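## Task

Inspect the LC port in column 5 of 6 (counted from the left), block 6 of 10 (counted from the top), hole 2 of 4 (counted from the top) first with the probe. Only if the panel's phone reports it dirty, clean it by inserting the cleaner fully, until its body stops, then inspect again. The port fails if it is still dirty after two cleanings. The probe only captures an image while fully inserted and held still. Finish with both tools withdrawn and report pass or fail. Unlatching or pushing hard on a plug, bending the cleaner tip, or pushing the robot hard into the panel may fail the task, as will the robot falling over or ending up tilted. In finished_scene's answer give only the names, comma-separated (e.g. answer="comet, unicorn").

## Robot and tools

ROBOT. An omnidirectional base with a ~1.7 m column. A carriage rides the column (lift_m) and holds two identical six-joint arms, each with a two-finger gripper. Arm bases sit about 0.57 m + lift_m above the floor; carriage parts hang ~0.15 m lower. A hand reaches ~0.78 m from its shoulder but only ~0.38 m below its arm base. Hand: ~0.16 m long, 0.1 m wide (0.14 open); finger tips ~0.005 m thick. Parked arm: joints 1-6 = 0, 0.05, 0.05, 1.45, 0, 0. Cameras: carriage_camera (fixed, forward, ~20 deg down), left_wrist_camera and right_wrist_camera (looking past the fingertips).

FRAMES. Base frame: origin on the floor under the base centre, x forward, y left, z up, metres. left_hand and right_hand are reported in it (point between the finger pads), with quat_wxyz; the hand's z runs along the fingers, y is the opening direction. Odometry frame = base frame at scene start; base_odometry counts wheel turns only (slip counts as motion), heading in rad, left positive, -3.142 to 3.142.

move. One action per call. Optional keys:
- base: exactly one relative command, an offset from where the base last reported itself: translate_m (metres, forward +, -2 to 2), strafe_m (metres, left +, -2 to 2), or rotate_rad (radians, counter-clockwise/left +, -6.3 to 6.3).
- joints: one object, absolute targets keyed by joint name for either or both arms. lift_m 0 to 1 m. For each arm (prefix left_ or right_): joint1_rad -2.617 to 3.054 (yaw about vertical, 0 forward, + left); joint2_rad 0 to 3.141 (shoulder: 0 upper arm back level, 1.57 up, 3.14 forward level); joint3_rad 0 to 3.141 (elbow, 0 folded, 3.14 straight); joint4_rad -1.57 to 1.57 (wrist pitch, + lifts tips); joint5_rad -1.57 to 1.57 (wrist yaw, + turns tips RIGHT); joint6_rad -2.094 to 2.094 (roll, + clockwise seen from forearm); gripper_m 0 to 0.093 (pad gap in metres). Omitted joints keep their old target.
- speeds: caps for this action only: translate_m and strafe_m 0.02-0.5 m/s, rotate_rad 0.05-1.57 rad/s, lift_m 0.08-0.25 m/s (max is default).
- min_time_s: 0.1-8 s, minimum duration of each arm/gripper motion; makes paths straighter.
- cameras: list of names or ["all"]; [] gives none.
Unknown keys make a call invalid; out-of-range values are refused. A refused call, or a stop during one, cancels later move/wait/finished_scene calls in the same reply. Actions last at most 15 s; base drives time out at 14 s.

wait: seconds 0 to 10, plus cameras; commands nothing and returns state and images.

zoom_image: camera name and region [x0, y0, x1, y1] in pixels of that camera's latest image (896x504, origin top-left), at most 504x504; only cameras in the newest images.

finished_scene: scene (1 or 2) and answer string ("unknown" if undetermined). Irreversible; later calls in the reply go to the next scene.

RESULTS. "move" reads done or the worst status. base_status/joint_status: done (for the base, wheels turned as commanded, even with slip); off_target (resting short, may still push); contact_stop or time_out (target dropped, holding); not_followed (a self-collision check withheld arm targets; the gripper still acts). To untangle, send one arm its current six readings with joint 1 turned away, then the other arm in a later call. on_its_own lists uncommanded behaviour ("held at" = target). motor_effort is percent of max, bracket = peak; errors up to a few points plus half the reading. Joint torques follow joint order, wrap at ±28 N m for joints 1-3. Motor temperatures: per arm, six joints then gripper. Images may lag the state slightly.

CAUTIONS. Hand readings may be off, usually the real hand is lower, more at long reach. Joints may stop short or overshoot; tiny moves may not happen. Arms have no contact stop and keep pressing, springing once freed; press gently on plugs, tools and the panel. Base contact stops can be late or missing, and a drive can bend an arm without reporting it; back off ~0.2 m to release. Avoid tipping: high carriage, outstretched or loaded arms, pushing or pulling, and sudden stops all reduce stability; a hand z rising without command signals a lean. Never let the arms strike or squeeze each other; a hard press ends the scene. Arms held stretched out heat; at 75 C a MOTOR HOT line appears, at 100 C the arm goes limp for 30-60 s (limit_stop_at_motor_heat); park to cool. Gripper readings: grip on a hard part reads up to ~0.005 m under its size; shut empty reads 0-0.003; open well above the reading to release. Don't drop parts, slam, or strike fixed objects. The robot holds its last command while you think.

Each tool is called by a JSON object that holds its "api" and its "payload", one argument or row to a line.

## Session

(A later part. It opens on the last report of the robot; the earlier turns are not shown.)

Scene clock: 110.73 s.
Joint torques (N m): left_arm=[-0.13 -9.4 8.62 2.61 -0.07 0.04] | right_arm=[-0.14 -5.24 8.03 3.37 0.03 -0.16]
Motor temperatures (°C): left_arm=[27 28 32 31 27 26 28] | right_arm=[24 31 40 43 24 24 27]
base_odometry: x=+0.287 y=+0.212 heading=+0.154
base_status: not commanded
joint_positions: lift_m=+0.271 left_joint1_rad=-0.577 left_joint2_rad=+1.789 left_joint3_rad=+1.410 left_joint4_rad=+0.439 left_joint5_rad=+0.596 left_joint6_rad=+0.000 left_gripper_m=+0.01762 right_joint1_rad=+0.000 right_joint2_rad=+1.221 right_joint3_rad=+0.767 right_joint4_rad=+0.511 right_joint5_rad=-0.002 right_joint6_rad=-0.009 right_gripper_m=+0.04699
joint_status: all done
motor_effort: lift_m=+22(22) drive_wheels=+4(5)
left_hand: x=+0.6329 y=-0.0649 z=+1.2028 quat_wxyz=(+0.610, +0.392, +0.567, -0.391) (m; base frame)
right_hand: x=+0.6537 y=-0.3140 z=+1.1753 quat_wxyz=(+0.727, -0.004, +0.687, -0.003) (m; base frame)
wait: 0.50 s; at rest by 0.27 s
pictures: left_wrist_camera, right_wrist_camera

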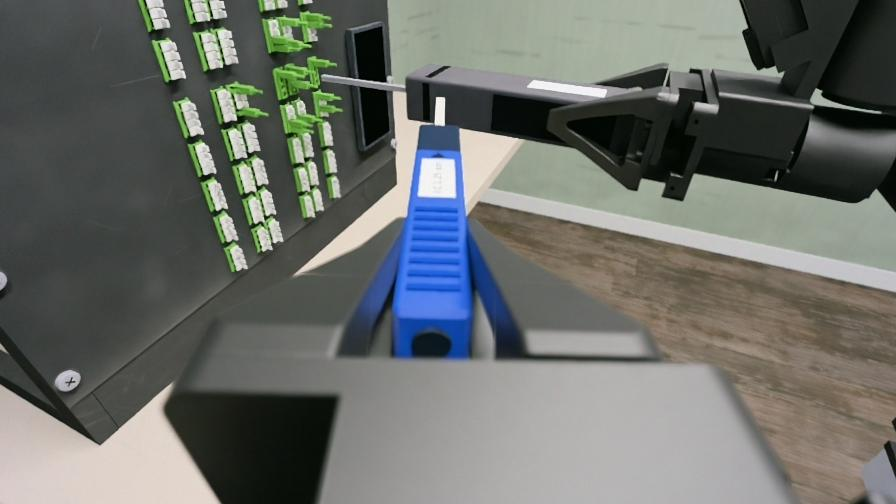

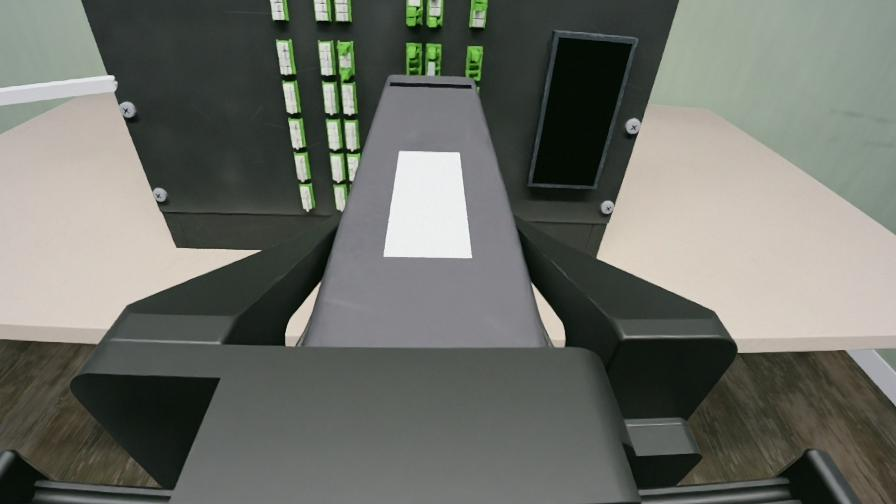

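{"api": "move", "payload": {
  "base": {"strafe_m": -0.001},
  "joints": {"lift_m": 0.269},
  "speeds": {"strafe_m": 0.03},
  "cameras": []
}}

{"api": "move", "payload": {
  "base": {"translate_m": 0.012},
  "speeds": {"translate_m": 0.04},
  "cameras": []
}}

{"api": "wait", "payload": {
  "seconds": 0.5,
  "cameras": ["left_wrist_camera","right_wrist_camera"]
}}

{"api": "zoom_image", "payload": {
  "camera": "left_wrist_camera",
  "region": [275, 55, 345, 125]
}}

{"api": "zoom_image", "payload": {
  "camera": "right_wrist_camera",
  "region": [405, 35, 445, 75]
}}

Scene clock: 111.47 s.
Joint torques (N m): left_arm=[0.01 -9.51 8.66 2.56 -0.06 -0.01] | right_arm=[-0.27 -5.33 8.1 3.34 0.03 -0.16]
Motor temperatures (°C): left_arm=[27 28 32 32 27 26 28] | right_arm=[24 31 40 43 24 24 27]
move: done
base_odometry: x=+0.288 y=+0.212 heading=+0.154
base_status: done
joint_positions: lift_m=+0.269 left_joint1_rad=-0.578 left_joint2_rad=+1.789 left_joint3_rad=+1.410 left_joint4_rad=+0.438 left_joint5_rad=+0.597 left_joint6_rad=+0.000 left_gripper_m=+0.01762 right_joint1_rad=+0.000 right_joint2_rad=+1.221 right_joint3_rad=+0.767 right_joint4_rad=+0.512 right_joint5_rad=-0.002 right_joint6_rad=-0.009 right_gripper_m=+0.04699
joint_status: all done
motor_effort: lift_m=+21(22) drive_wheels=+5(9)
left_hand: x=+0.6328 y=-0.0651 z=+1.2006 quat_wxyz=(+0.609, +0.392, +0.567, -0.391) (m; base frame)
right_hand: x=+0.6537 y=-0.3141 z=+1.1737 quat_wxyz=(+0.727, -0.004, +0.686, -0.003) (m; base frame)
pictures: none
No camera images: "cameras" was empty.

Scene clock: 112.30 s.
Joint torques (N m): left_arm=[0.24 -9.28 8.77 2.64 -0.08 -0.02] | right_arm=[-0.17 -5.26 8.09 3.35 0.01 -0.16]
Motor temperatures (°C): left_arm=[27 28 32 32 27 26 28] | right_arm=[24 31 40 43 24 24 27]
move: done
base_odometry: x=+0.299 y=+0.213 heading=+0.153
base_status: done
joint_positions: lift_m=+0.269 left_joint1_rad=-0.578 left_joint2_rad=+1.789 left_joint3_rad=+1.410 left_joint4_rad=+0.438 left_joint5_rad=+0.597 left_joint6_rad=+0.000 left_gripper_m=+0.01762 right_joint1_rad=+0.000 right_joint2_rad=+1.221 right_joint3_rad=+0.767 right_joint4_rad=+0.513 right_joint5_rad=-0.001 right_joint6_rad=-0.009 right_gripper_m=+0.04699
joint_status: not commanded
motor_effort: lift_m=+21(22) drive_wheels=-5(12)
left_hand: x=+0.6328 y=-0.0651 z=+1.2006 quat_wxyz=(+0.609, +0.392, +0.567, -0.391) (m; base frame)
right_hand: x=+0.6537 y=-0.3139 z=+1.1740 quat_wxyz=(+0.728, -0.004, +0.686, -0.003) (m; base frame)
pictures: none
No camera images: "cameras" was empty.

Scene clock: 112.80 s.
Joint torques (N m): left_arm=[-0.06 -9.39 8.57 2.62 -0.08 0] | right_arm=[-0.27 -5.26 8.05 3.37 0.02 -0.16]
Motor temperatures (°C): left_arm=[27 29 32 32 27 26 28] | right_arm=[24 31 40 43 24 24 27]
base_odometry: x=+0.299 y=+0.213 heading=+0.153
base_status: done
joint_positions: lift_m=+0.269 left_joint1_rad=-0.578 left_joint2_rad=+1.789 left_joint3_rad=+1.410 left_joint4_rad=+0.438 left_joint5_rad=+0.597 left_joint6_rad=+0.000 left_gripper_m=+0.01762 right_joint1_rad=+0.000 right_joint2_rad=+1.221 right_joint3_rad=+0.767 right_joint4_rad=+0.513 right_joint5_rad=-0.001 right_joint6_rad=-0.009 right_gripper_m=+0.04699
joint_status: not commanded
motor_effort: lift_m=+21(22) drive_wheels=-5(12)
left_hand: x=+0.6328 y=-0.0651 z=+1.2006 quat_wxyz=(+0.609, +0.392, +0.567, -0.391) (m; base frame)
right_hand: x=+0.6537 y=-0.3139 z=+1.1740 quat_wxyz=(+0.728, -0.004, +0.686, -0.003) (m; base frame)
wait: 0.50 s; at rest by 0.27 s
pictures: left_wrist_camera, right_wrist_camera

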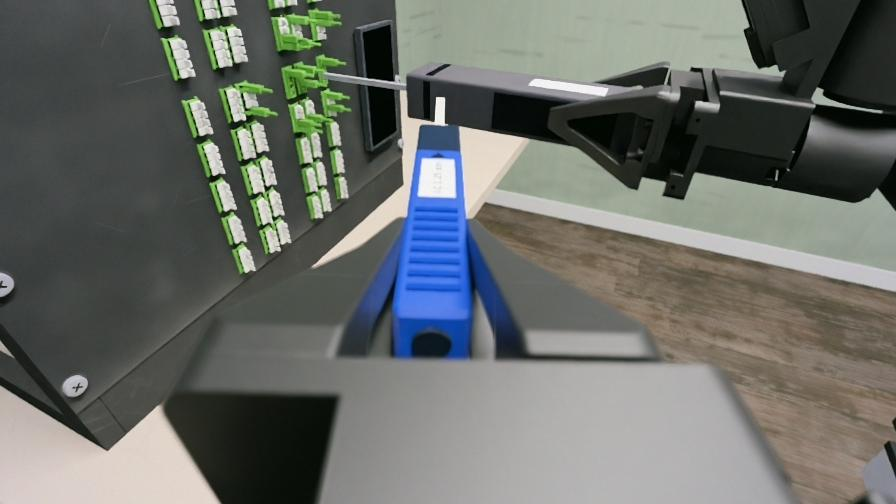

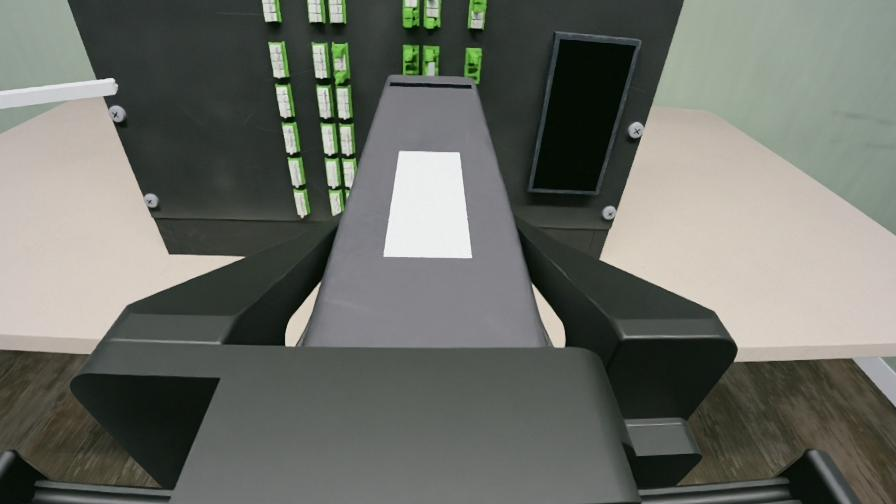

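Scaled by 7.200.

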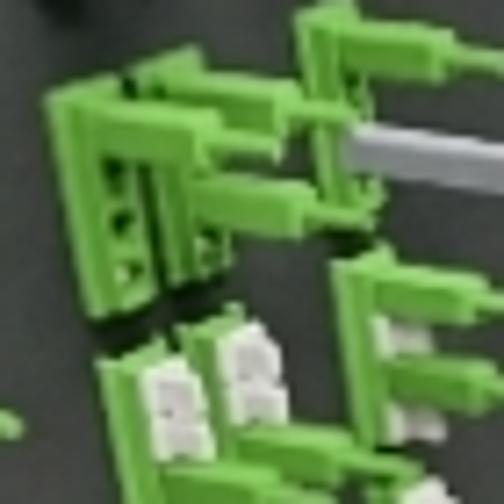

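Scaled by 12.600.

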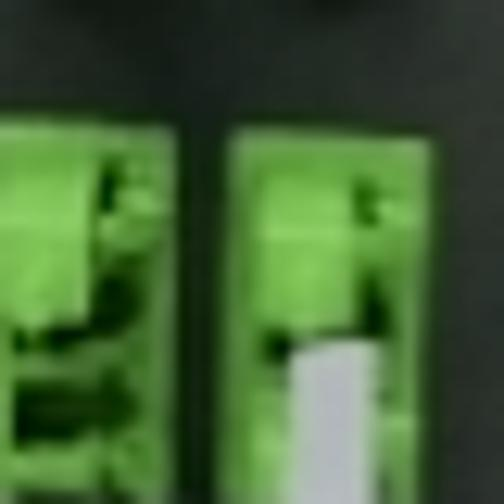

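{"api": "move", "payload": {
  "base": {"strafe_m": 0.0018},
  "joints": {"lift_m": 0.2675},
  "speeds": {"strafe_m": 0.03},
  "cameras": []
}}

{"api": "move", "payload": {
  "base": {"translate_m": 0.005},
  "speeds": {"translate_m": 0.04},
  "cameras": []
}}

{"api": "wait", "payload": {
  "seconds": 0.5,
  "cameras": ["left_wrist_camera","right_wrist_camera"]
}}

{"api": "zoom_image", "payload": {
  "camera": "left_wrist_camera",
  "region": [280, 55, 350, 125]
}}

{"api": "zoom_image", "payload": {
  "camera": "right_wrist_camera",
  "region": [405, 35, 445, 75]
}}

Scene clock: 113.60 s.
Joint torques (N m): left_arm=[0.01 -9.18 8.8 2.56 -0.09 0.04] | right_arm=[-0.21 -5.34 8.06 3.34 0.02 -0.16]
Motor temperatures (°C): left_arm=[27 29 32 32 27 26 28] | right_arm=[24 31 40 43 24 24 27]
move: done
base_odometry: x=+0.299 y=+0.215 heading=+0.153
base_status: done
joint_positions: lift_m=+0.268 left_joint1_rad=-0.578 left_joint2_rad=+1.789 left_joint3_rad=+1.410 left_joint4_rad=+0.439 left_joint5_rad=+0.598 left_joint6_rad=+0.000 left_gripper_m=+0.01762 right_joint1_rad=+0.000 right_joint2_rad=+1.221 right_joint3_rad=+0.767 right_joint4_rad=+0.515 right_joint5_rad=+0.000 right_joint6_rad=-0.009 right_gripper_m=+0.04699
joint_status: all done
motor_effort: lift_m=+21(22) drive_wheels=-4(7)
left_hand: x=+0.6325 y=-0.0653 z=+1.1992 quat_wxyz=(+0.609, +0.392, +0.567, -0.392) (m; base frame)
right_hand: x=+0.6537 y=-0.3140 z=+1.1728 quat_wxyz=(+0.728, -0.004, +0.685, -0.003) (m; base frame)
pictures: none
No camera images: "cameras" was empty.

Scene clock: 114.27 s.
Joint torques (N m): left_arm=[0.05 -9.26 8.64 2.58 -0.07 0] | right_arm=[-0.23 -5.24 8.2 3.33 0.02 -0.16]
Motor temperatures (°C): left_arm=[27 29 32 32 27 26 28] | right_arm=[24 31 40 43 24 24 27]
move: done
base_odometry: x=+0.304 y=+0.215 heading=+0.152
base_status: done
joint_positions: lift_m=+0.268 left_joint1_rad=-0.578 left_joint2_rad=+1.789 left_joint3_rad=+1.410 left_joint4_rad=+0.439 left_joint5_rad=+0.598 left_joint6_rad=+0.000 left_gripper_m=+0.01762 right_joint1_rad=+0.000 right_joint2_rad=+1.221 right_joint3_rad=+0.767 right_joint4_rad=+0.515 right_joint5_rad=+0.000 right_joint6_rad=-0.009 right_gripper_m=+0.04699
joint_status: not commanded
motor_effort: lift_m=+21(21) drive_wheels=+6(12)
left_hand: x=+0.6325 y=-0.0653 z=+1.1992 quat_wxyz=(+0.609, +0.392, +0.567, -0.392) (m; base frame)
right_hand: x=+0.6537 y=-0.3140 z=+1.1730 quat_wxyz=(+0.728, -0.004, +0.685, -0.003) (m; base frame)
pictures: none
No camera images: "cameras" was empty.

Scene clock: 114.77 s.
Joint torques (N m): left_arm=[-0.14 -9.39 8.72 2.58 -0.04 -0.03] | right_arm=[-0.27 -5.22 8.05 3.35 0.01 -0.16]
Motor temperatures (°C): left_arm=[27 29 32 32 27 26 28] | right_arm=[24 31 40 43 24 24 27]
base_odometry: x=+0.304 y=+0.215 heading=+0.152
base_status: done
joint_positions: lift_m=+0.268 left_joint1_rad=-0.578 left_joint2_rad=+1.789 left_joint3_rad=+1.410 left_joint4_rad=+0.439 left_joint5_rad=+0.598 left_joint6_rad=+0.000 left_gripper_m=+0.01762 right_joint1_rad=+0.000 right_joint2_rad=+1.221 right_joint3_rad=+0.767 right_joint4_rad=+0.515 right_joint5_rad=+0.000 right_joint6_rad=-0.009 right_gripper_m=+0.04699
joint_status: not commanded
motor_effort: lift_m=+21(21) drive_wheels=+6(12)
left_hand: x=+0.6325 y=-0.0653 z=+1.1992 quat_wxyz=(+0.609, +0.392, +0.567, -0.392) (m; base frame)
right_hand: x=+0.6537 y=-0.3140 z=+1.1730 quat_wxyz=(+0.728, -0.004, +0.685, -0.003) (m; base frame)
wait: 0.50 s; at rest by 0.27 s
pictures: left_wrist_camera, right_wrist_camera

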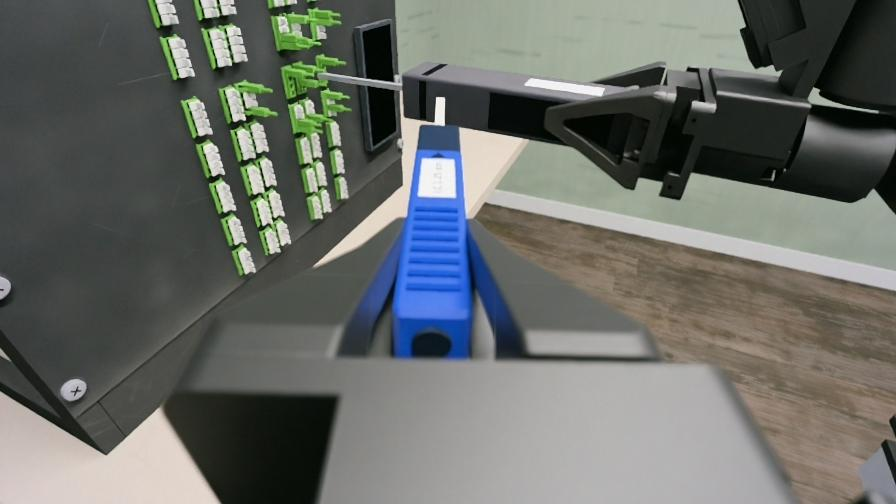

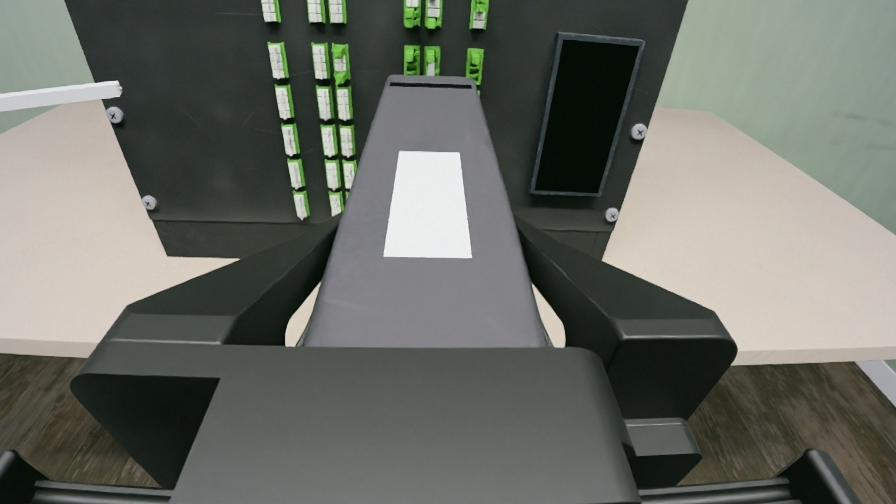

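Scaled by 7.200.

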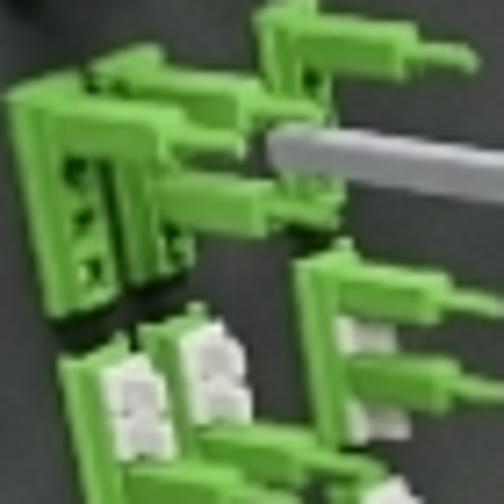

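Scaled by 12.600.

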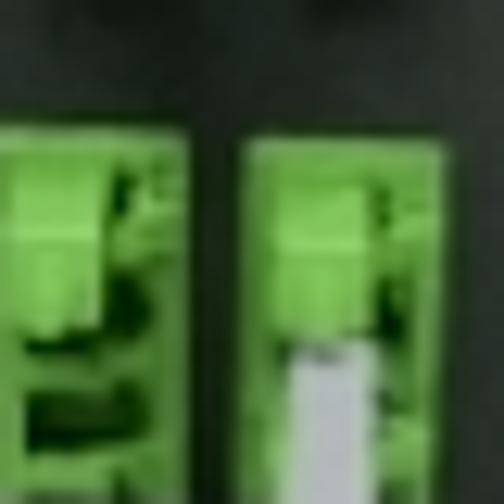

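{"api": "move", "payload": {
  "base": {"translate_m": 0.007},
  "joints": {"lift_m": 0.2668},
  "speeds": {"translate_m": 0.04},
  "cameras": []
}}

{"api": "wait", "payload": {
  "seconds": 0.5,
  "cameras": ["left_wrist_camera","right_wrist_camera"]
}}

{"api": "zoom_image", "payload": {
  "camera": "left_wrist_camera",
  "region": [285, 55, 355, 125]
}}

{"api": "zoom_image", "payload": {
  "camera": "right_wrist_camera",
  "region": [405, 35, 445, 75]
}}

Scene clock: 115.67 s.
Joint torques (N m): left_arm=[0.18 -9.29 8.9 2.65 -0.1 0] | right_arm=[-0.28 -5.24 8.18 3.32 0 -0.16]
Motor temperatures (°C): left_arm=[27 29 32 32 27 26 28] | right_arm=[24 31 40 43 24 24 27]
move: done
base_odometry: x=+0.311 y=+0.216 heading=+0.151
base_status: done
joint_positions: lift_m=+0.267 left_joint1_rad=-0.579 left_joint2_rad=+1.789 left_joint3_rad=+1.410 left_joint4_rad=+0.439 left_joint5_rad=+0.598 left_joint6_rad=+0.000 left_gripper_m=+0.01762 right_joint1_rad=+0.000 right_joint2_rad=+1.221 right_joint3_rad=+0.767 right_joint4_rad=+0.515 right_joint5_rad=+0.000 right_joint6_rad=-0.009 right_gripper_m=+0.04699
joint_status: all done
motor_effort: lift_m=+21(22) drive_wheels=-5(13)
left_hand: x=+0.6322 y=-0.0656 z=+1.1986 quat_wxyz=(+0.609, +0.392, +0.567, -0.392) (m; base frame)
right_hand: x=+0.6537 y=-0.3140 z=+1.1723 quat_wxyz=(+0.728, -0.004, +0.685, -0.003) (m; base frame)
pictures: none
No camera images: "cameras" was empty.

Scene clock: 116.17 s.
Joint torques (N m): left_arm=[0.02 -9.33 8.76 2.55 -0.07 0.02] | right_arm=[-0.28 -5.37 8.08 3.31 0 -0.16]
Motor temperatures (°C): left_arm=[27 29 32 32 27 26 28] | right_arm=[24 31 40 43 24 24 27]
base_odometry: x=+0.311 y=+0.216 heading=+0.151
base_status: done
joint_positions: lift_m=+0.267 left_joint1_rad=-0.579 left_joint2_rad=+1.789 left_joint3_rad=+1.410 left_joint4_rad=+0.439 left_joint5_rad=+0.598 left_joint6_rad=+0.000 left_gripper_m=+0.01762 right_joint1_rad=+0.000 right_joint2_rad=+1.221 right_joint3_rad=+0.767 right_joint4_rad=+0.515 right_joint5_rad=+0.000 right_joint6_rad=-0.009 right_gripper_m=+0.04699
joint_status: all done
motor_effort: lift_m=+21(22) drive_wheels=-5(13)
left_hand: x=+0.6322 y=-0.0656 z=+1.1986 quat_wxyz=(+0.609, +0.392, +0.567, -0.392) (m; base frame)
right_hand: x=+0.6537 y=-0.3140 z=+1.1723 quat_wxyz=(+0.728, -0.004, +0.685, -0.003) (m; base frame)
wait: 0.50 s; at rest by 0.27 s
pictures: left_wrist_camera, right_wrist_camera

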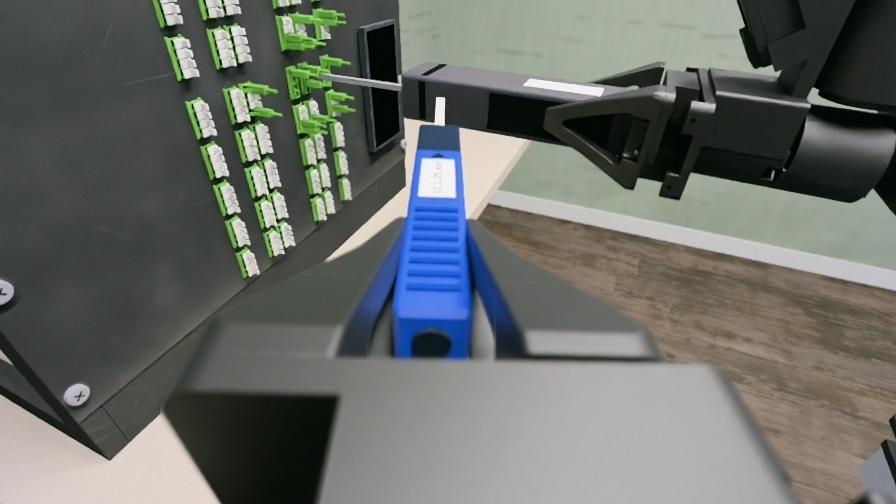

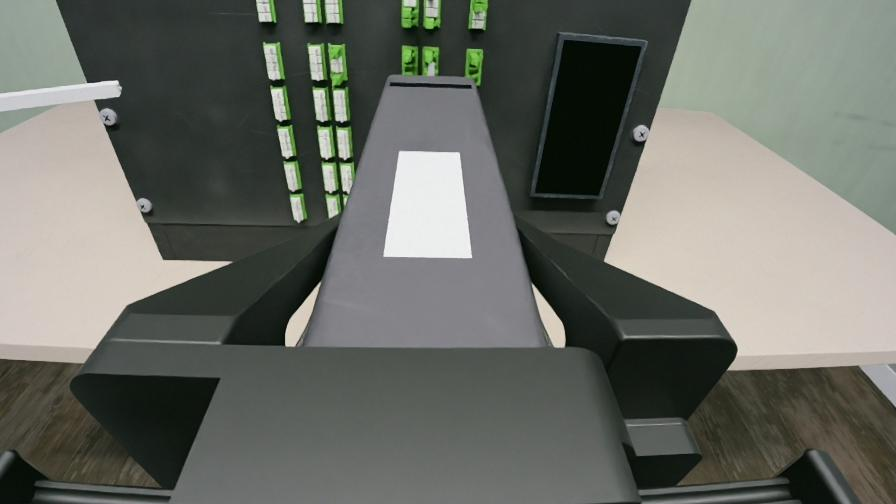

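Scaled by 7.200.

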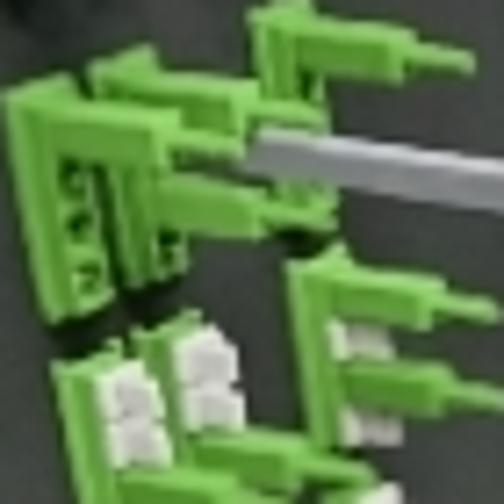

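Scaled by 12.600.

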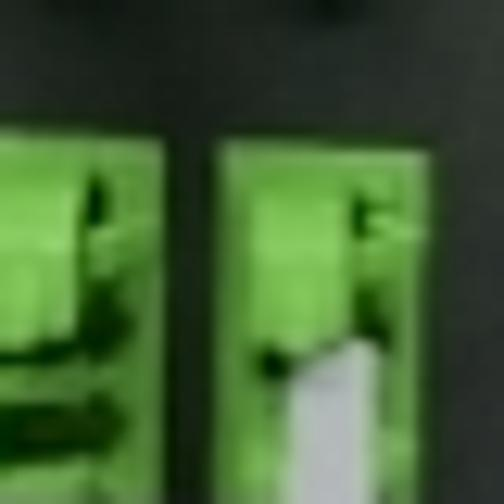

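{"api": "move", "payload": {
  "base": {"strafe_m": 0.0022},
  "joints": {"lift_m": 0.2658},
  "speeds": {"strafe_m": 0.03},
  "cameras": []
}}

{"api": "wait", "payload": {
  "seconds": 0.5,
  "cameras": ["left_wrist_camera","right_wrist_camera"]
}}

{"api": "zoom_image", "payload": {
  "camera": "left_wrist_camera",
  "region": [285, 55, 355, 125]
}}

{"api": "zoom_image", "payload": {
  "camera": "right_wrist_camera",
  "region": [405, 35, 445, 75]
}}

Scene clock: 117.07 s.
Joint torques (N m): left_arm=[0.05 -9.42 8.58 2.58 -0.07 0.04] | right_arm=[-0.34 -5.2 8.2 3.3 0.01 -0.16]
Motor temperatures (°C): left_arm=[27 30 32 32 27 26 28] | right_arm=[24 31 40 43 24 24 27]
move: done
base_odometry: x=+0.311 y=+0.218 heading=+0.151
base_status: done
joint_positions: lift_m=+0.266 left_joint1_rad=-0.579 left_joint2_rad=+1.789 left_joint3_rad=+1.410 left_joint4_rad=+0.440 left_joint5_rad=+0.598 left_joint6_rad=+0.000 left_gripper_m=+0.01762 right_joint1_rad=+0.000 right_joint2_rad=+1.221 right_joint3_rad=+0.767 right_joint4_rad=+0.516 right_joint5_rad=+0.000 right_joint6_rad=-0.009 right_gripper_m=+0.04699
joint_status: all done
motor_effort: lift_m=+21(22) drive_wheels=+4(6)
left_hand: x=+0.6324 y=-0.0655 z=+1.1977 quat_wxyz=(+0.610, +0.392, +0.567, -0.392) (m; base frame)
right_hand: x=+0.6536 y=-0.3140 z=+1.1715 quat_wxyz=(+0.729, -0.004, +0.685, -0.003) (m; base frame)
pictures: none
No camera images: "cameras" was empty.

Scene clock: 117.57 s.
Joint torques (N m): left_arm=[0.2 -9.37 8.79 2.57 -0.04 0.04] | right_arm=[-0.24 -5.29 8.08 3.33 0.02 -0.16]
Motor temperatures (°C): left_arm=[27 30 32 32 27 26 28] | right_arm=[24 31 40 43 24 24 27]
base_odometry: x=+0.311 y=+0.218 heading=+0.151
base_status: done
joint_positions: lift_m=+0.266 left_joint1_rad=-0.579 left_joint2_rad=+1.789 left_joint3_rad=+1.410 left_joint4_rad=+0.440 left_joint5_rad=+0.598 left_joint6_rad=+0.000 left_gripper_m=+0.01762 right_joint1_rad=+0.000 right_joint2_rad=+1.221 right_joint3_rad=+0.767 right_joint4_rad=+0.516 right_joint5_rad=+0.000 right_joint6_rad=-0.009 right_gripper_m=+0.04699
joint_status: all done
motor_effort: lift_m=+21(22) drive_wheels=-4(6)
left_hand: x=+0.6324 y=-0.0655 z=+1.1977 quat_wxyz=(+0.610, +0.392, +0.567, -0.392) (m; base frame)
right_hand: x=+0.6536 y=-0.3140 z=+1.1715 quat_wxyz=(+0.729, -0.004, +0.685, -0.003) (m; base frame)
wait: 0.50 s; at rest by 0.27 s
pictures: left_wrist_camera, right_wrist_camera

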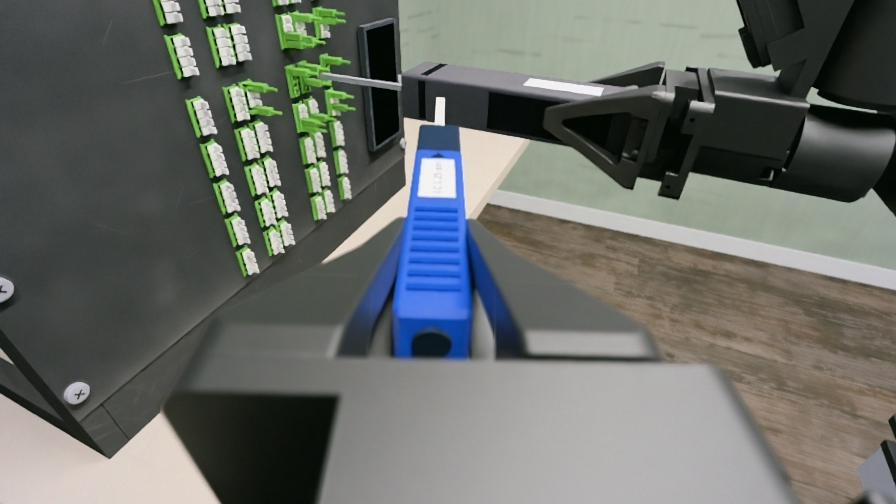

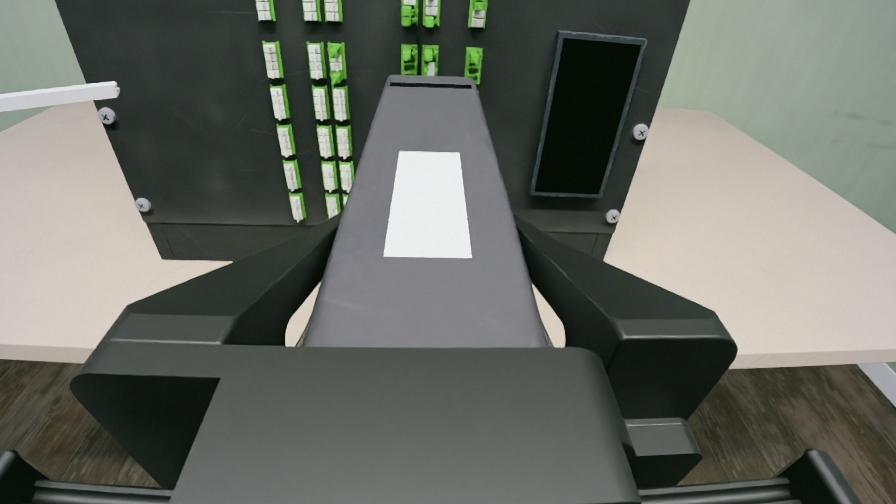

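Scaled by 7.200.

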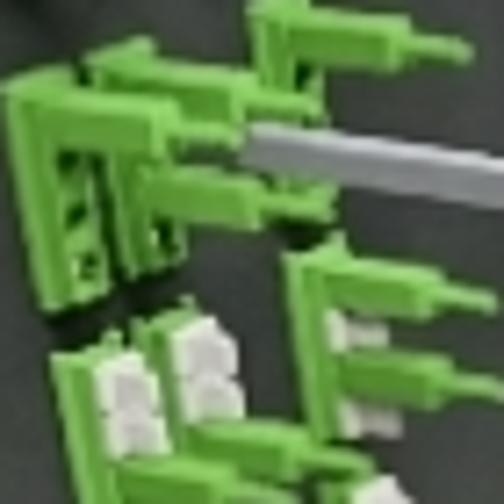

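Scaled by 12.600.

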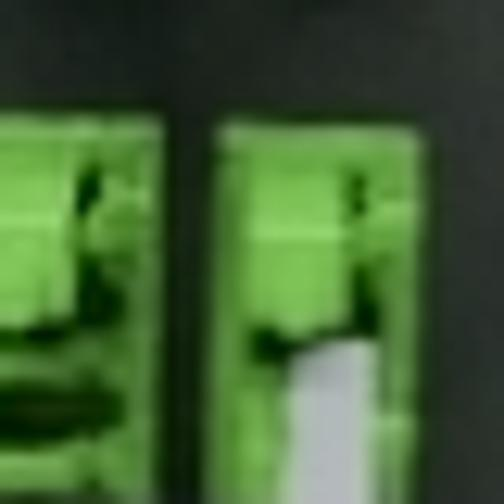

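{"api": "move", "payload": {
  "base": {"strafe_m": 0.002},
  "speeds": {"strafe_m": 0.03},
  "cameras": []
}}

{"api": "wait", "payload": {
  "seconds": 0.5,
  "cameras": ["right_wrist_camera"]
}}

{"api": "zoom_image", "payload": {
  "camera": "right_wrist_camera",
  "region": [405, 35, 445, 75]
}}

Scene clock: 119.67 s.
Joint torques (N m): left_arm=[0.13 -9.26 8.75 2.6 -0.04 -0.01] | right_arm=[-0.2 -5.2 8.14 3.3 0.03 -0.16]
Motor temperatures (°C): left_arm=[27 30 32 33 27 26 28] | right_arm=[24 31 40 43 24 24 27]
move: done
base_odometry: x=+0.311 y=+0.219 heading=+0.150
base_status: done
joint_positions: lift_m=+0.266 left_joint1_rad=-0.578 left_joint2_rad=+1.789 left_joint3_rad=+1.410 left_joint4_rad=+0.440 left_joint5_rad=+0.598 left_joint6_rad=+0.000 left_gripper_m=+0.01762 right_joint1_rad=+0.000 right_joint2_rad=+1.221 right_joint3_rad=+0.767 right_joint4_rad=+0.516 right_joint5_rad=-0.001 right_joint6_rad=-0.009 right_gripper_m=+0.04699
joint_status: not commanded
motor_effort: lift_m=+21(21) drive_wheels=+5(6)
left_hand: x=+0.6327 y=-0.0652 z=+1.1977 quat_wxyz=(+0.610, +0.392, +0.567, -0.392) (m; base frame)
right_hand: x=+0.6536 y=-0.3139 z=+1.1715 quat_wxyz=(+0.729, -0.004, +0.685, -0.003) (m; base frame)
pictures: none
No camera images: "cameras" was empty.

Scene clock: 120.17 s.
Joint torques (N m): left_arm=[0.05 -9.44 8.81 2.63 -0.05 -0.01] | right_arm=[-0.35 -5.27 8.14 3.3 0.02 -0.16]
Motor temperatures (°C): left_arm=[27 30 32 33 27 26 28] | right_arm=[24 31 40 43 24 24 27]
base_odometry: x=+0.311 y=+0.219 heading=+0.150
base_status: done
joint_positions: lift_m=+0.266 left_joint1_rad=-0.578 left_joint2_rad=+1.789 left_joint3_rad=+1.410 left_joint4_rad=+0.440 left_joint5_rad=+0.597 left_joint6_rad=+0.000 left_gripper_m=+0.01762 right_joint1_rad=+0.000 right_joint2_rad=+1.221 right_joint3_rad=+0.767 right_joint4_rad=+0.516 right_joint5_rad=-0.001 right_joint6_rad=-0.009 right_gripper_m=+0.04699
joint_status: not commanded
motor_effort: lift_m=+21(21) drive_wheels=+5(6)
left_hand: x=+0.6327 y=-0.0651 z=+1.1977 quat_wxyz=(+0.610, +0.392, +0.567, -0.392) (m; base frame)
right_hand: x=+0.6536 y=-0.3139 z=+1.1715 quat_wxyz=(+0.729, -0.004, +0.685, -0.003) (m; base frame)
wait: 0.50 s; at rest by 0.27 s
pictures: right_wrist_camera

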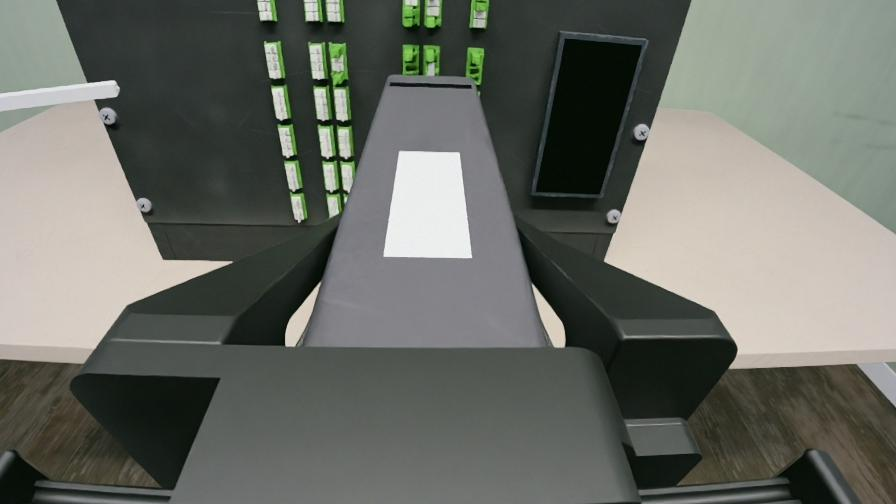

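Scaled by 12.600.

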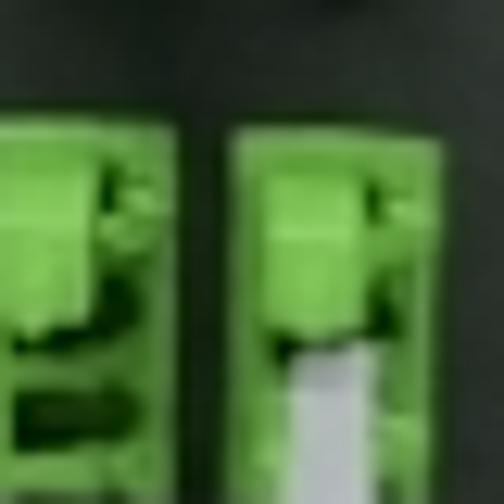

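{"api": "move", "payload": {
  "base": {"rotate_rad": 0.002},
  "speeds": {"rotate_rad": 0.05},
  "cameras": []
}}

{"api": "wait", "payload": {
  "seconds": 0.5,
  "cameras": ["right_wrist_camera"]
}}

{"api": "zoom_image", "payload": {
  "camera": "right_wrist_camera",
  "region": [405, 35, 445, 75]
}}

Scene clock: 120.70 s.
Joint torques (N m): left_arm=[0.18 -9.37 8.69 2.55 -0.02 0] | right_arm=[-0.34 -5.29 8.14 3.3 0.02 -0.16]
Motor temperatures (°C): left_arm=[27 30 32 33 27 26 28] | right_arm=[24 31 40 43 24 24 27]
move: done
base_odometry: x=+0.311 y=+0.219 heading=+0.151
base_status: done
joint_positions: lift_m=+0.266 left_joint1_rad=-0.578 left_joint2_rad=+1.789 left_joint3_rad=+1.410 left_joint4_rad=+0.440 left_joint5_rad=+0.597 left_joint6_rad=+0.000 left_gripper_m=+0.01762 right_joint1_rad=+0.000 right_joint2_rad=+1.221 right_joint3_rad=+0.767 right_joint4_rad=+0.516 right_joint5_rad=-0.001 right_joint6_rad=-0.009 right_gripper_m=+0.04699
joint_status: not commanded
motor_effort: lift_m=+21(21) drive_wheels=-7(7)
left_hand: x=+0.6327 y=-0.0651 z=+1.1977 quat_wxyz=(+0.610, +0.392, +0.567, -0.392) (m; base frame)
right_hand: x=+0.6536 y=-0.3139 z=+1.1715 quat_wxyz=(+0.729, -0.004, +0.685, -0.003) (m; base frame)
pictures: none
No camera images: "cameras" was empty.

Scene clock: 121.20 s.
Joint torques (N m): left_arm=[0.02 -9.42 8.68 2.62 -0.04 0.01] | right_arm=[-0.27 -5.33 8.09 3.31 0.02 -0.16]
Motor temperatures (°C): left_arm=[27 30 32 33 27 26 28] | right_arm=[24 31 40 43 24 24 27]
base_odometry: x=+0.311 y=+0.219 heading=+0.151
base_status: done
joint_positions: lift_m=+0.266 left_joint1_rad=-0.578 left_joint2_rad=+1.789 left_joint3_rad=+1.410 left_joint4_rad=+0.440 left_joint5_rad=+0.597 left_joint6_rad=+0.000 left_gripper_m=+0.01762 right_joint1_rad=+0.000 right_joint2_rad=+1.221 right_joint3_rad=+0.767 right_joint4_rad=+0.516 right_joint5_rad=-0.001 right_joint6_rad=-0.009 right_gripper_m=+0.04699
joint_status: not commanded
motor_effort: lift_m=+21(21) drive_wheels=-7(7)
left_hand: x=+0.6327 y=-0.0651 z=+1.1977 quat_wxyz=(+0.610, +0.392, +0.567, -0.392) (m; base frame)
right_hand: x=+0.6536 y=-0.3139 z=+1.1715 quat_wxyz=(+0.729, -0.004, +0.685, -0.003) (m; base frame)
wait: 0.50 s; at rest by 0.27 s
pictures: right_wrist_camera

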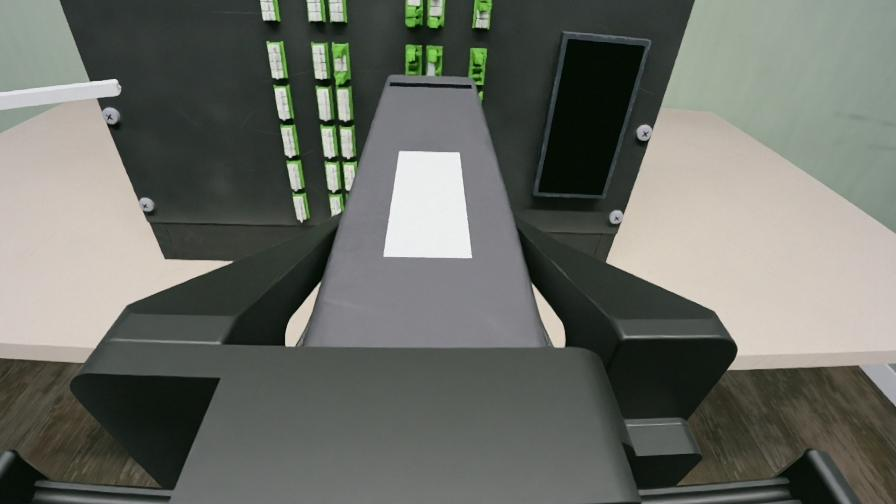

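Scaled by 12.600.

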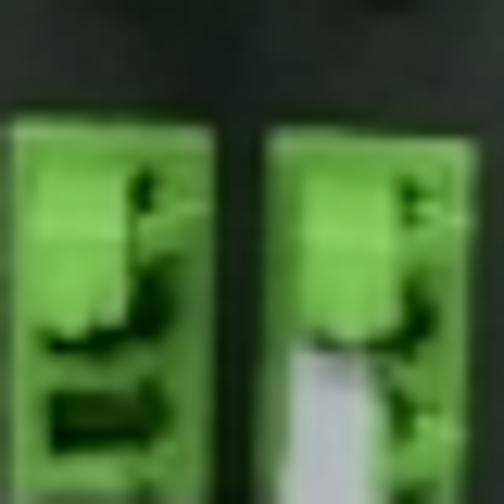

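{"api": "move", "payload": {
  "base": {"translate_m": 0.006},
  "speeds": {"translate_m": 0.04},
  "cameras": []
}}

{"api": "wait", "payload": {
  "seconds": 0.5,
  "cameras": ["left_wrist_camera","right_wrist_camera"]
}}

{"api": "zoom_image", "payload": {
  "camera": "left_wrist_camera",
  "region": [285, 55, 355, 125]
}}

{"api": "zoom_image", "payload": {
  "camera": "right_wrist_camera",
  "region": [405, 35, 445, 75]
}}

Scene clock: 122.03 s.
Joint torques (N m): left_arm=[0.06 -9.33 8.72 2.62 -0.06 -0.04] | right_arm=[-0.28 -5.29 8.1 3.32 0.02 -0.16]
Motor temperatures (°C): left_arm=[27 31 32 33 27 26 28] | right_arm=[24 31 40 43 24 24 27]
move: done
base_odometry: x=+0.317 y=+0.220 heading=+0.150
base_status: done
joint_positions: lift_m=+0.266 left_joint1_rad=-0.579 left_joint2_rad=+1.789 left_joint3_rad=+1.410 left_joint4_rad=+0.440 left_joint5_rad=+0.598 left_joint6_rad=+0.000 left_gripper_m=+0.01762 right_joint1_rad=+0.000 right_joint2_rad=+1.221 right_joint3_rad=+0.767 right_joint4_rad=+0.517 right_joint5_rad=+0.000 right_joint6_rad=-0.009 right_gripper_m=+0.04699
joint_status: not commanded
motor_effort: lift_m=+21(21) drive_wheels=-4(14)
left_hand: x=+0.6324 y=-0.0655 z=+1.1977 quat_wxyz=(+0.610, +0.392, +0.567, -0.392) (m; base frame)
right_hand: x=+0.6536 y=-0.3140 z=+1.1716 quat_wxyz=(+0.729, -0.004, +0.685, -0.003) (m; base frame)
pictures: none
No camera images: "cameras" was empty.

Scene clock: 122.53 s.
Joint torques (N m): left_arm=[0.14 -9.39 8.61 2.63 -0.05 -0.01] | right_arm=[-0.32 -5.42 8.13 3.3 0.02 -0.16]
Motor temperatures (°C): left_arm=[27 31 32 33 27 26 28] | right_arm=[24 31 40 43 24 24 27]
base_odometry: x=+0.317 y=+0.220 heading=+0.150
base_status: done
joint_positions: lift_m=+0.266 left_joint1_rad=-0.579 left_joint2_rad=+1.789 left_joint3_rad=+1.410 left_joint4_rad=+0.440 left_joint5_rad=+0.598 left_joint6_rad=+0.000 left_gripper_m=+0.01762 right_joint1_rad=+0.000 right_joint2_rad=+1.221 right_joint3_rad=+0.767 right_joint4_rad=+0.517 right_joint5_rad=+0.000 right_joint6_rad=-0.009 right_gripper_m=+0.04699
joint_status: not commanded
motor_effort: lift_m=+21(21) drive_wheels=-4(14)
left_hand: x=+0.6324 y=-0.0655 z=+1.1977 quat_wxyz=(+0.610, +0.392, +0.567, -0.392) (m; base frame)
right_hand: x=+0.6536 y=-0.3140 z=+1.1716 quat_wxyz=(+0.729, -0.004, +0.685, -0.003) (m; base frame)
wait: 0.50 s; at rest by 0.27 s
pictures: left_wrist_camera, right_wrist_camera

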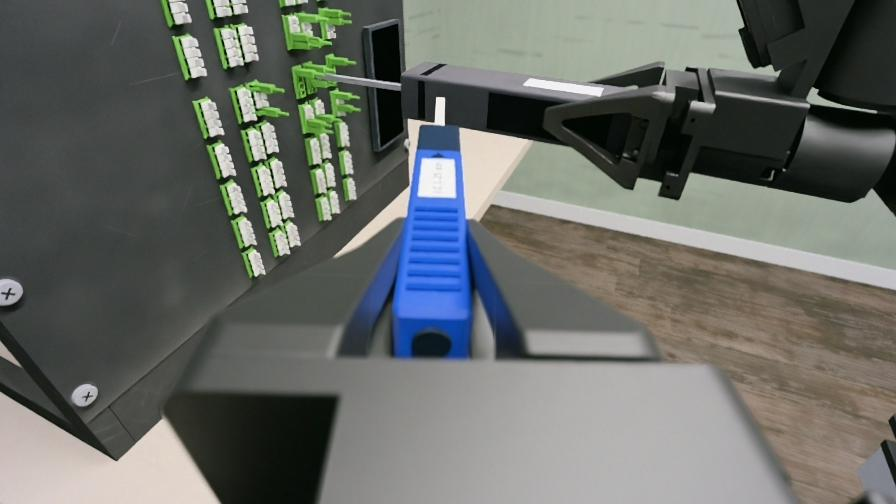

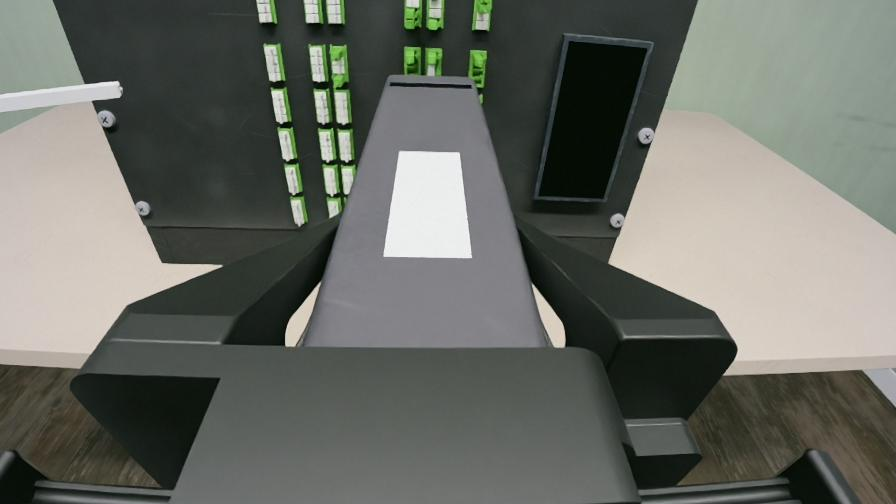

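Scaled by 7.200.

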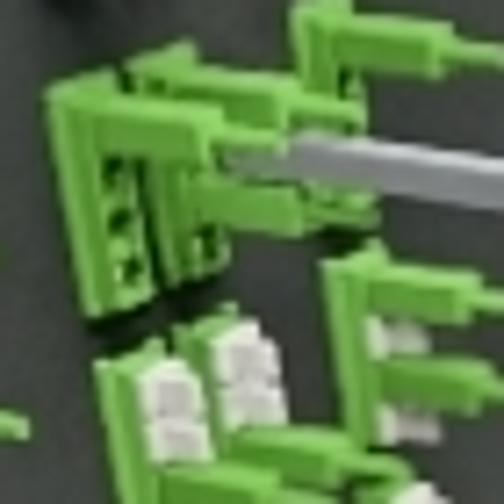

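Scaled by 12.600.

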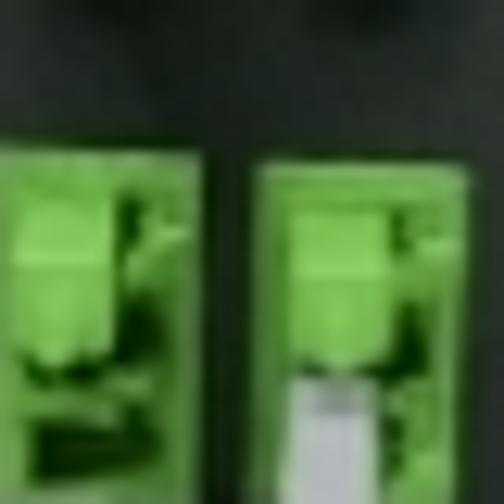

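{"api": "move", "payload": {
  "base": {"translate_m": 0.005},
  "speeds": {"translate_m": 0.03},
  "cameras": []
}}

{"api": "wait", "payload": {
  "seconds": 0.5,
  "cameras": ["left_wrist_camera","right_wrist_camera"]
}}

{"api": "zoom_image", "payload": {
  "camera": "left_wrist_camera",
  "region": [295, 60, 335, 100]
}}

{"api": "zoom_image", "payload": {
  "camera": "right_wrist_camera",
  "region": [405, 35, 445, 75]
}}

Scene clock: 123.50 s.
Joint torques (N m): left_arm=[-0.09 -9.4 8.7 2.61 -0.05 0.04] | right_arm=[-0.27 -5.3 8.12 3.27 0.01 -0.16]
Motor temperatures (°C): left_arm=[27 31 32 33 27 26 28] | right_arm=[24 31 40 43 24 24 27]
move: done
base_odometry: x=+0.321 y=+0.221 heading=+0.150
base_status: done
joint_positions: lift_m=+0.266 left_joint1_rad=-0.578 left_joint2_rad=+1.789 left_joint3_rad=+1.410 left_joint4_rad=+0.440 left_joint5_rad=+0.597 left_joint6_rad=+0.000 left_gripper_m=+0.01762 right_joint1_rad=+0.000 right_joint2_rad=+1.221 right_joint3_rad=+0.767 right_joint4_rad=+0.517 right_joint5_rad=+0.000 right_joint6_rad=-0.009 right_gripper_m=+0.04699
joint_status: not commanded
motor_effort: lift_m=+21(21) drive_wheels=+2(11)
left_hand: x=+0.6326 y=-0.0653 z=+1.1977 quat_wxyz=(+0.610, +0.392, +0.567, -0.392) (m; base frame)
right_hand: x=+0.6536 y=-0.3140 z=+1.1716 quat_wxyz=(+0.729, -0.004, +0.685, -0.003) (m; base frame)
pictures: none
No camera images: "cameras" was empty.

Scene clock: 124.00 s.
Joint torques (N m): left_arm=[0.01 -9.37 8.66 2.55 -0.05 0.03] | right_arm=[-0.29 -5.38 8.13 3.32 0.02 -0.16]
Motor temperatures (°C): left_arm=[27 31 32 33 27 26 28] | right_arm=[24 31 40 43 24 24 27]
base_odometry: x=+0.321 y=+0.221 heading=+0.150
base_status: done
joint_positions: lift_m=+0.266 left_joint1_rad=-0.578 left_joint2_rad=+1.789 left_joint3_rad=+1.410 left_joint4_rad=+0.440 left_joint5_rad=+0.597 left_joint6_rad=+0.000 left_gripper_m=+0.01762 right_joint1_rad=+0.000 right_joint2_rad=+1.221 right_joint3_rad=+0.767 right_joint4_rad=+0.517 right_joint5_rad=+0.000 right_joint6_rad=-0.009 right_gripper_m=+0.04699
joint_status: not commanded
motor_effort: lift_m=+21(21) drive_wheels=+2(11)
left_hand: x=+0.6326 y=-0.0653 z=+1.1977 quat_wxyz=(+0.610, +0.392, +0.567, -0.392) (m; base frame)
right_hand: x=+0.6536 y=-0.3140 z=+1.1716 quat_wxyz=(+0.729, -0.004, +0.685, -0.003) (m; base frame)
wait: 0.50 s; at rest by 0.27 s
pictures: left_wrist_camera, right_wrist_camera

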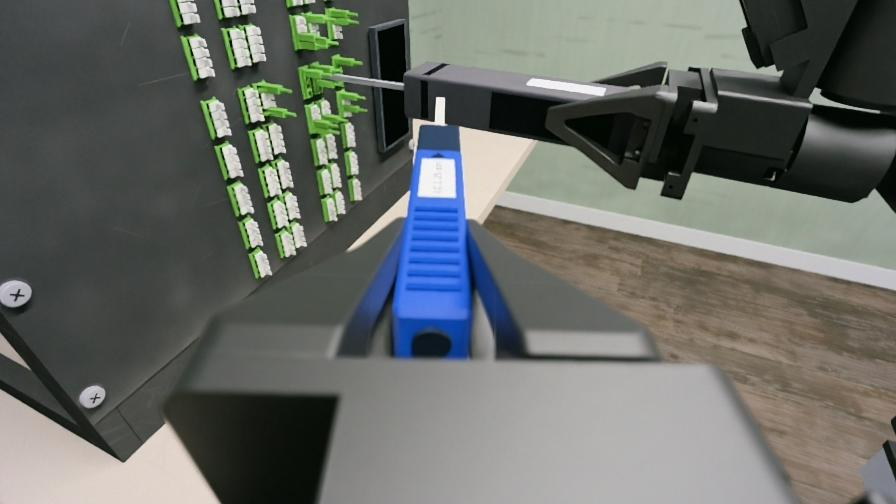

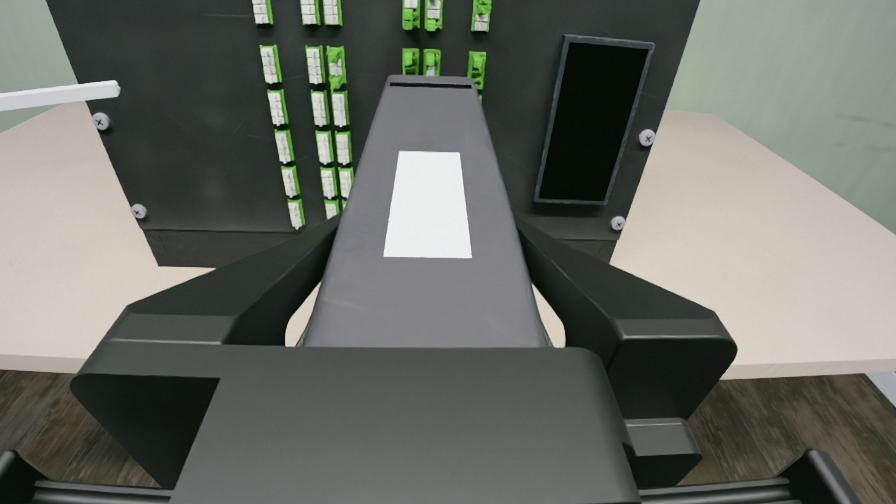

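Scaled by 12.600.

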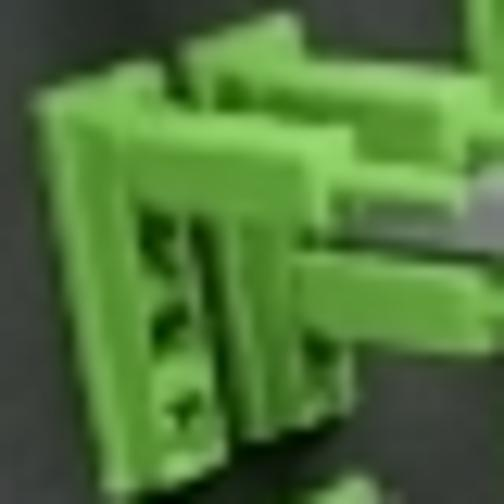

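Scaled by 12.600.

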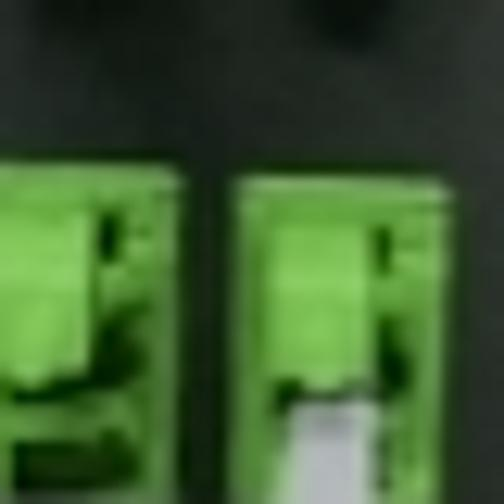

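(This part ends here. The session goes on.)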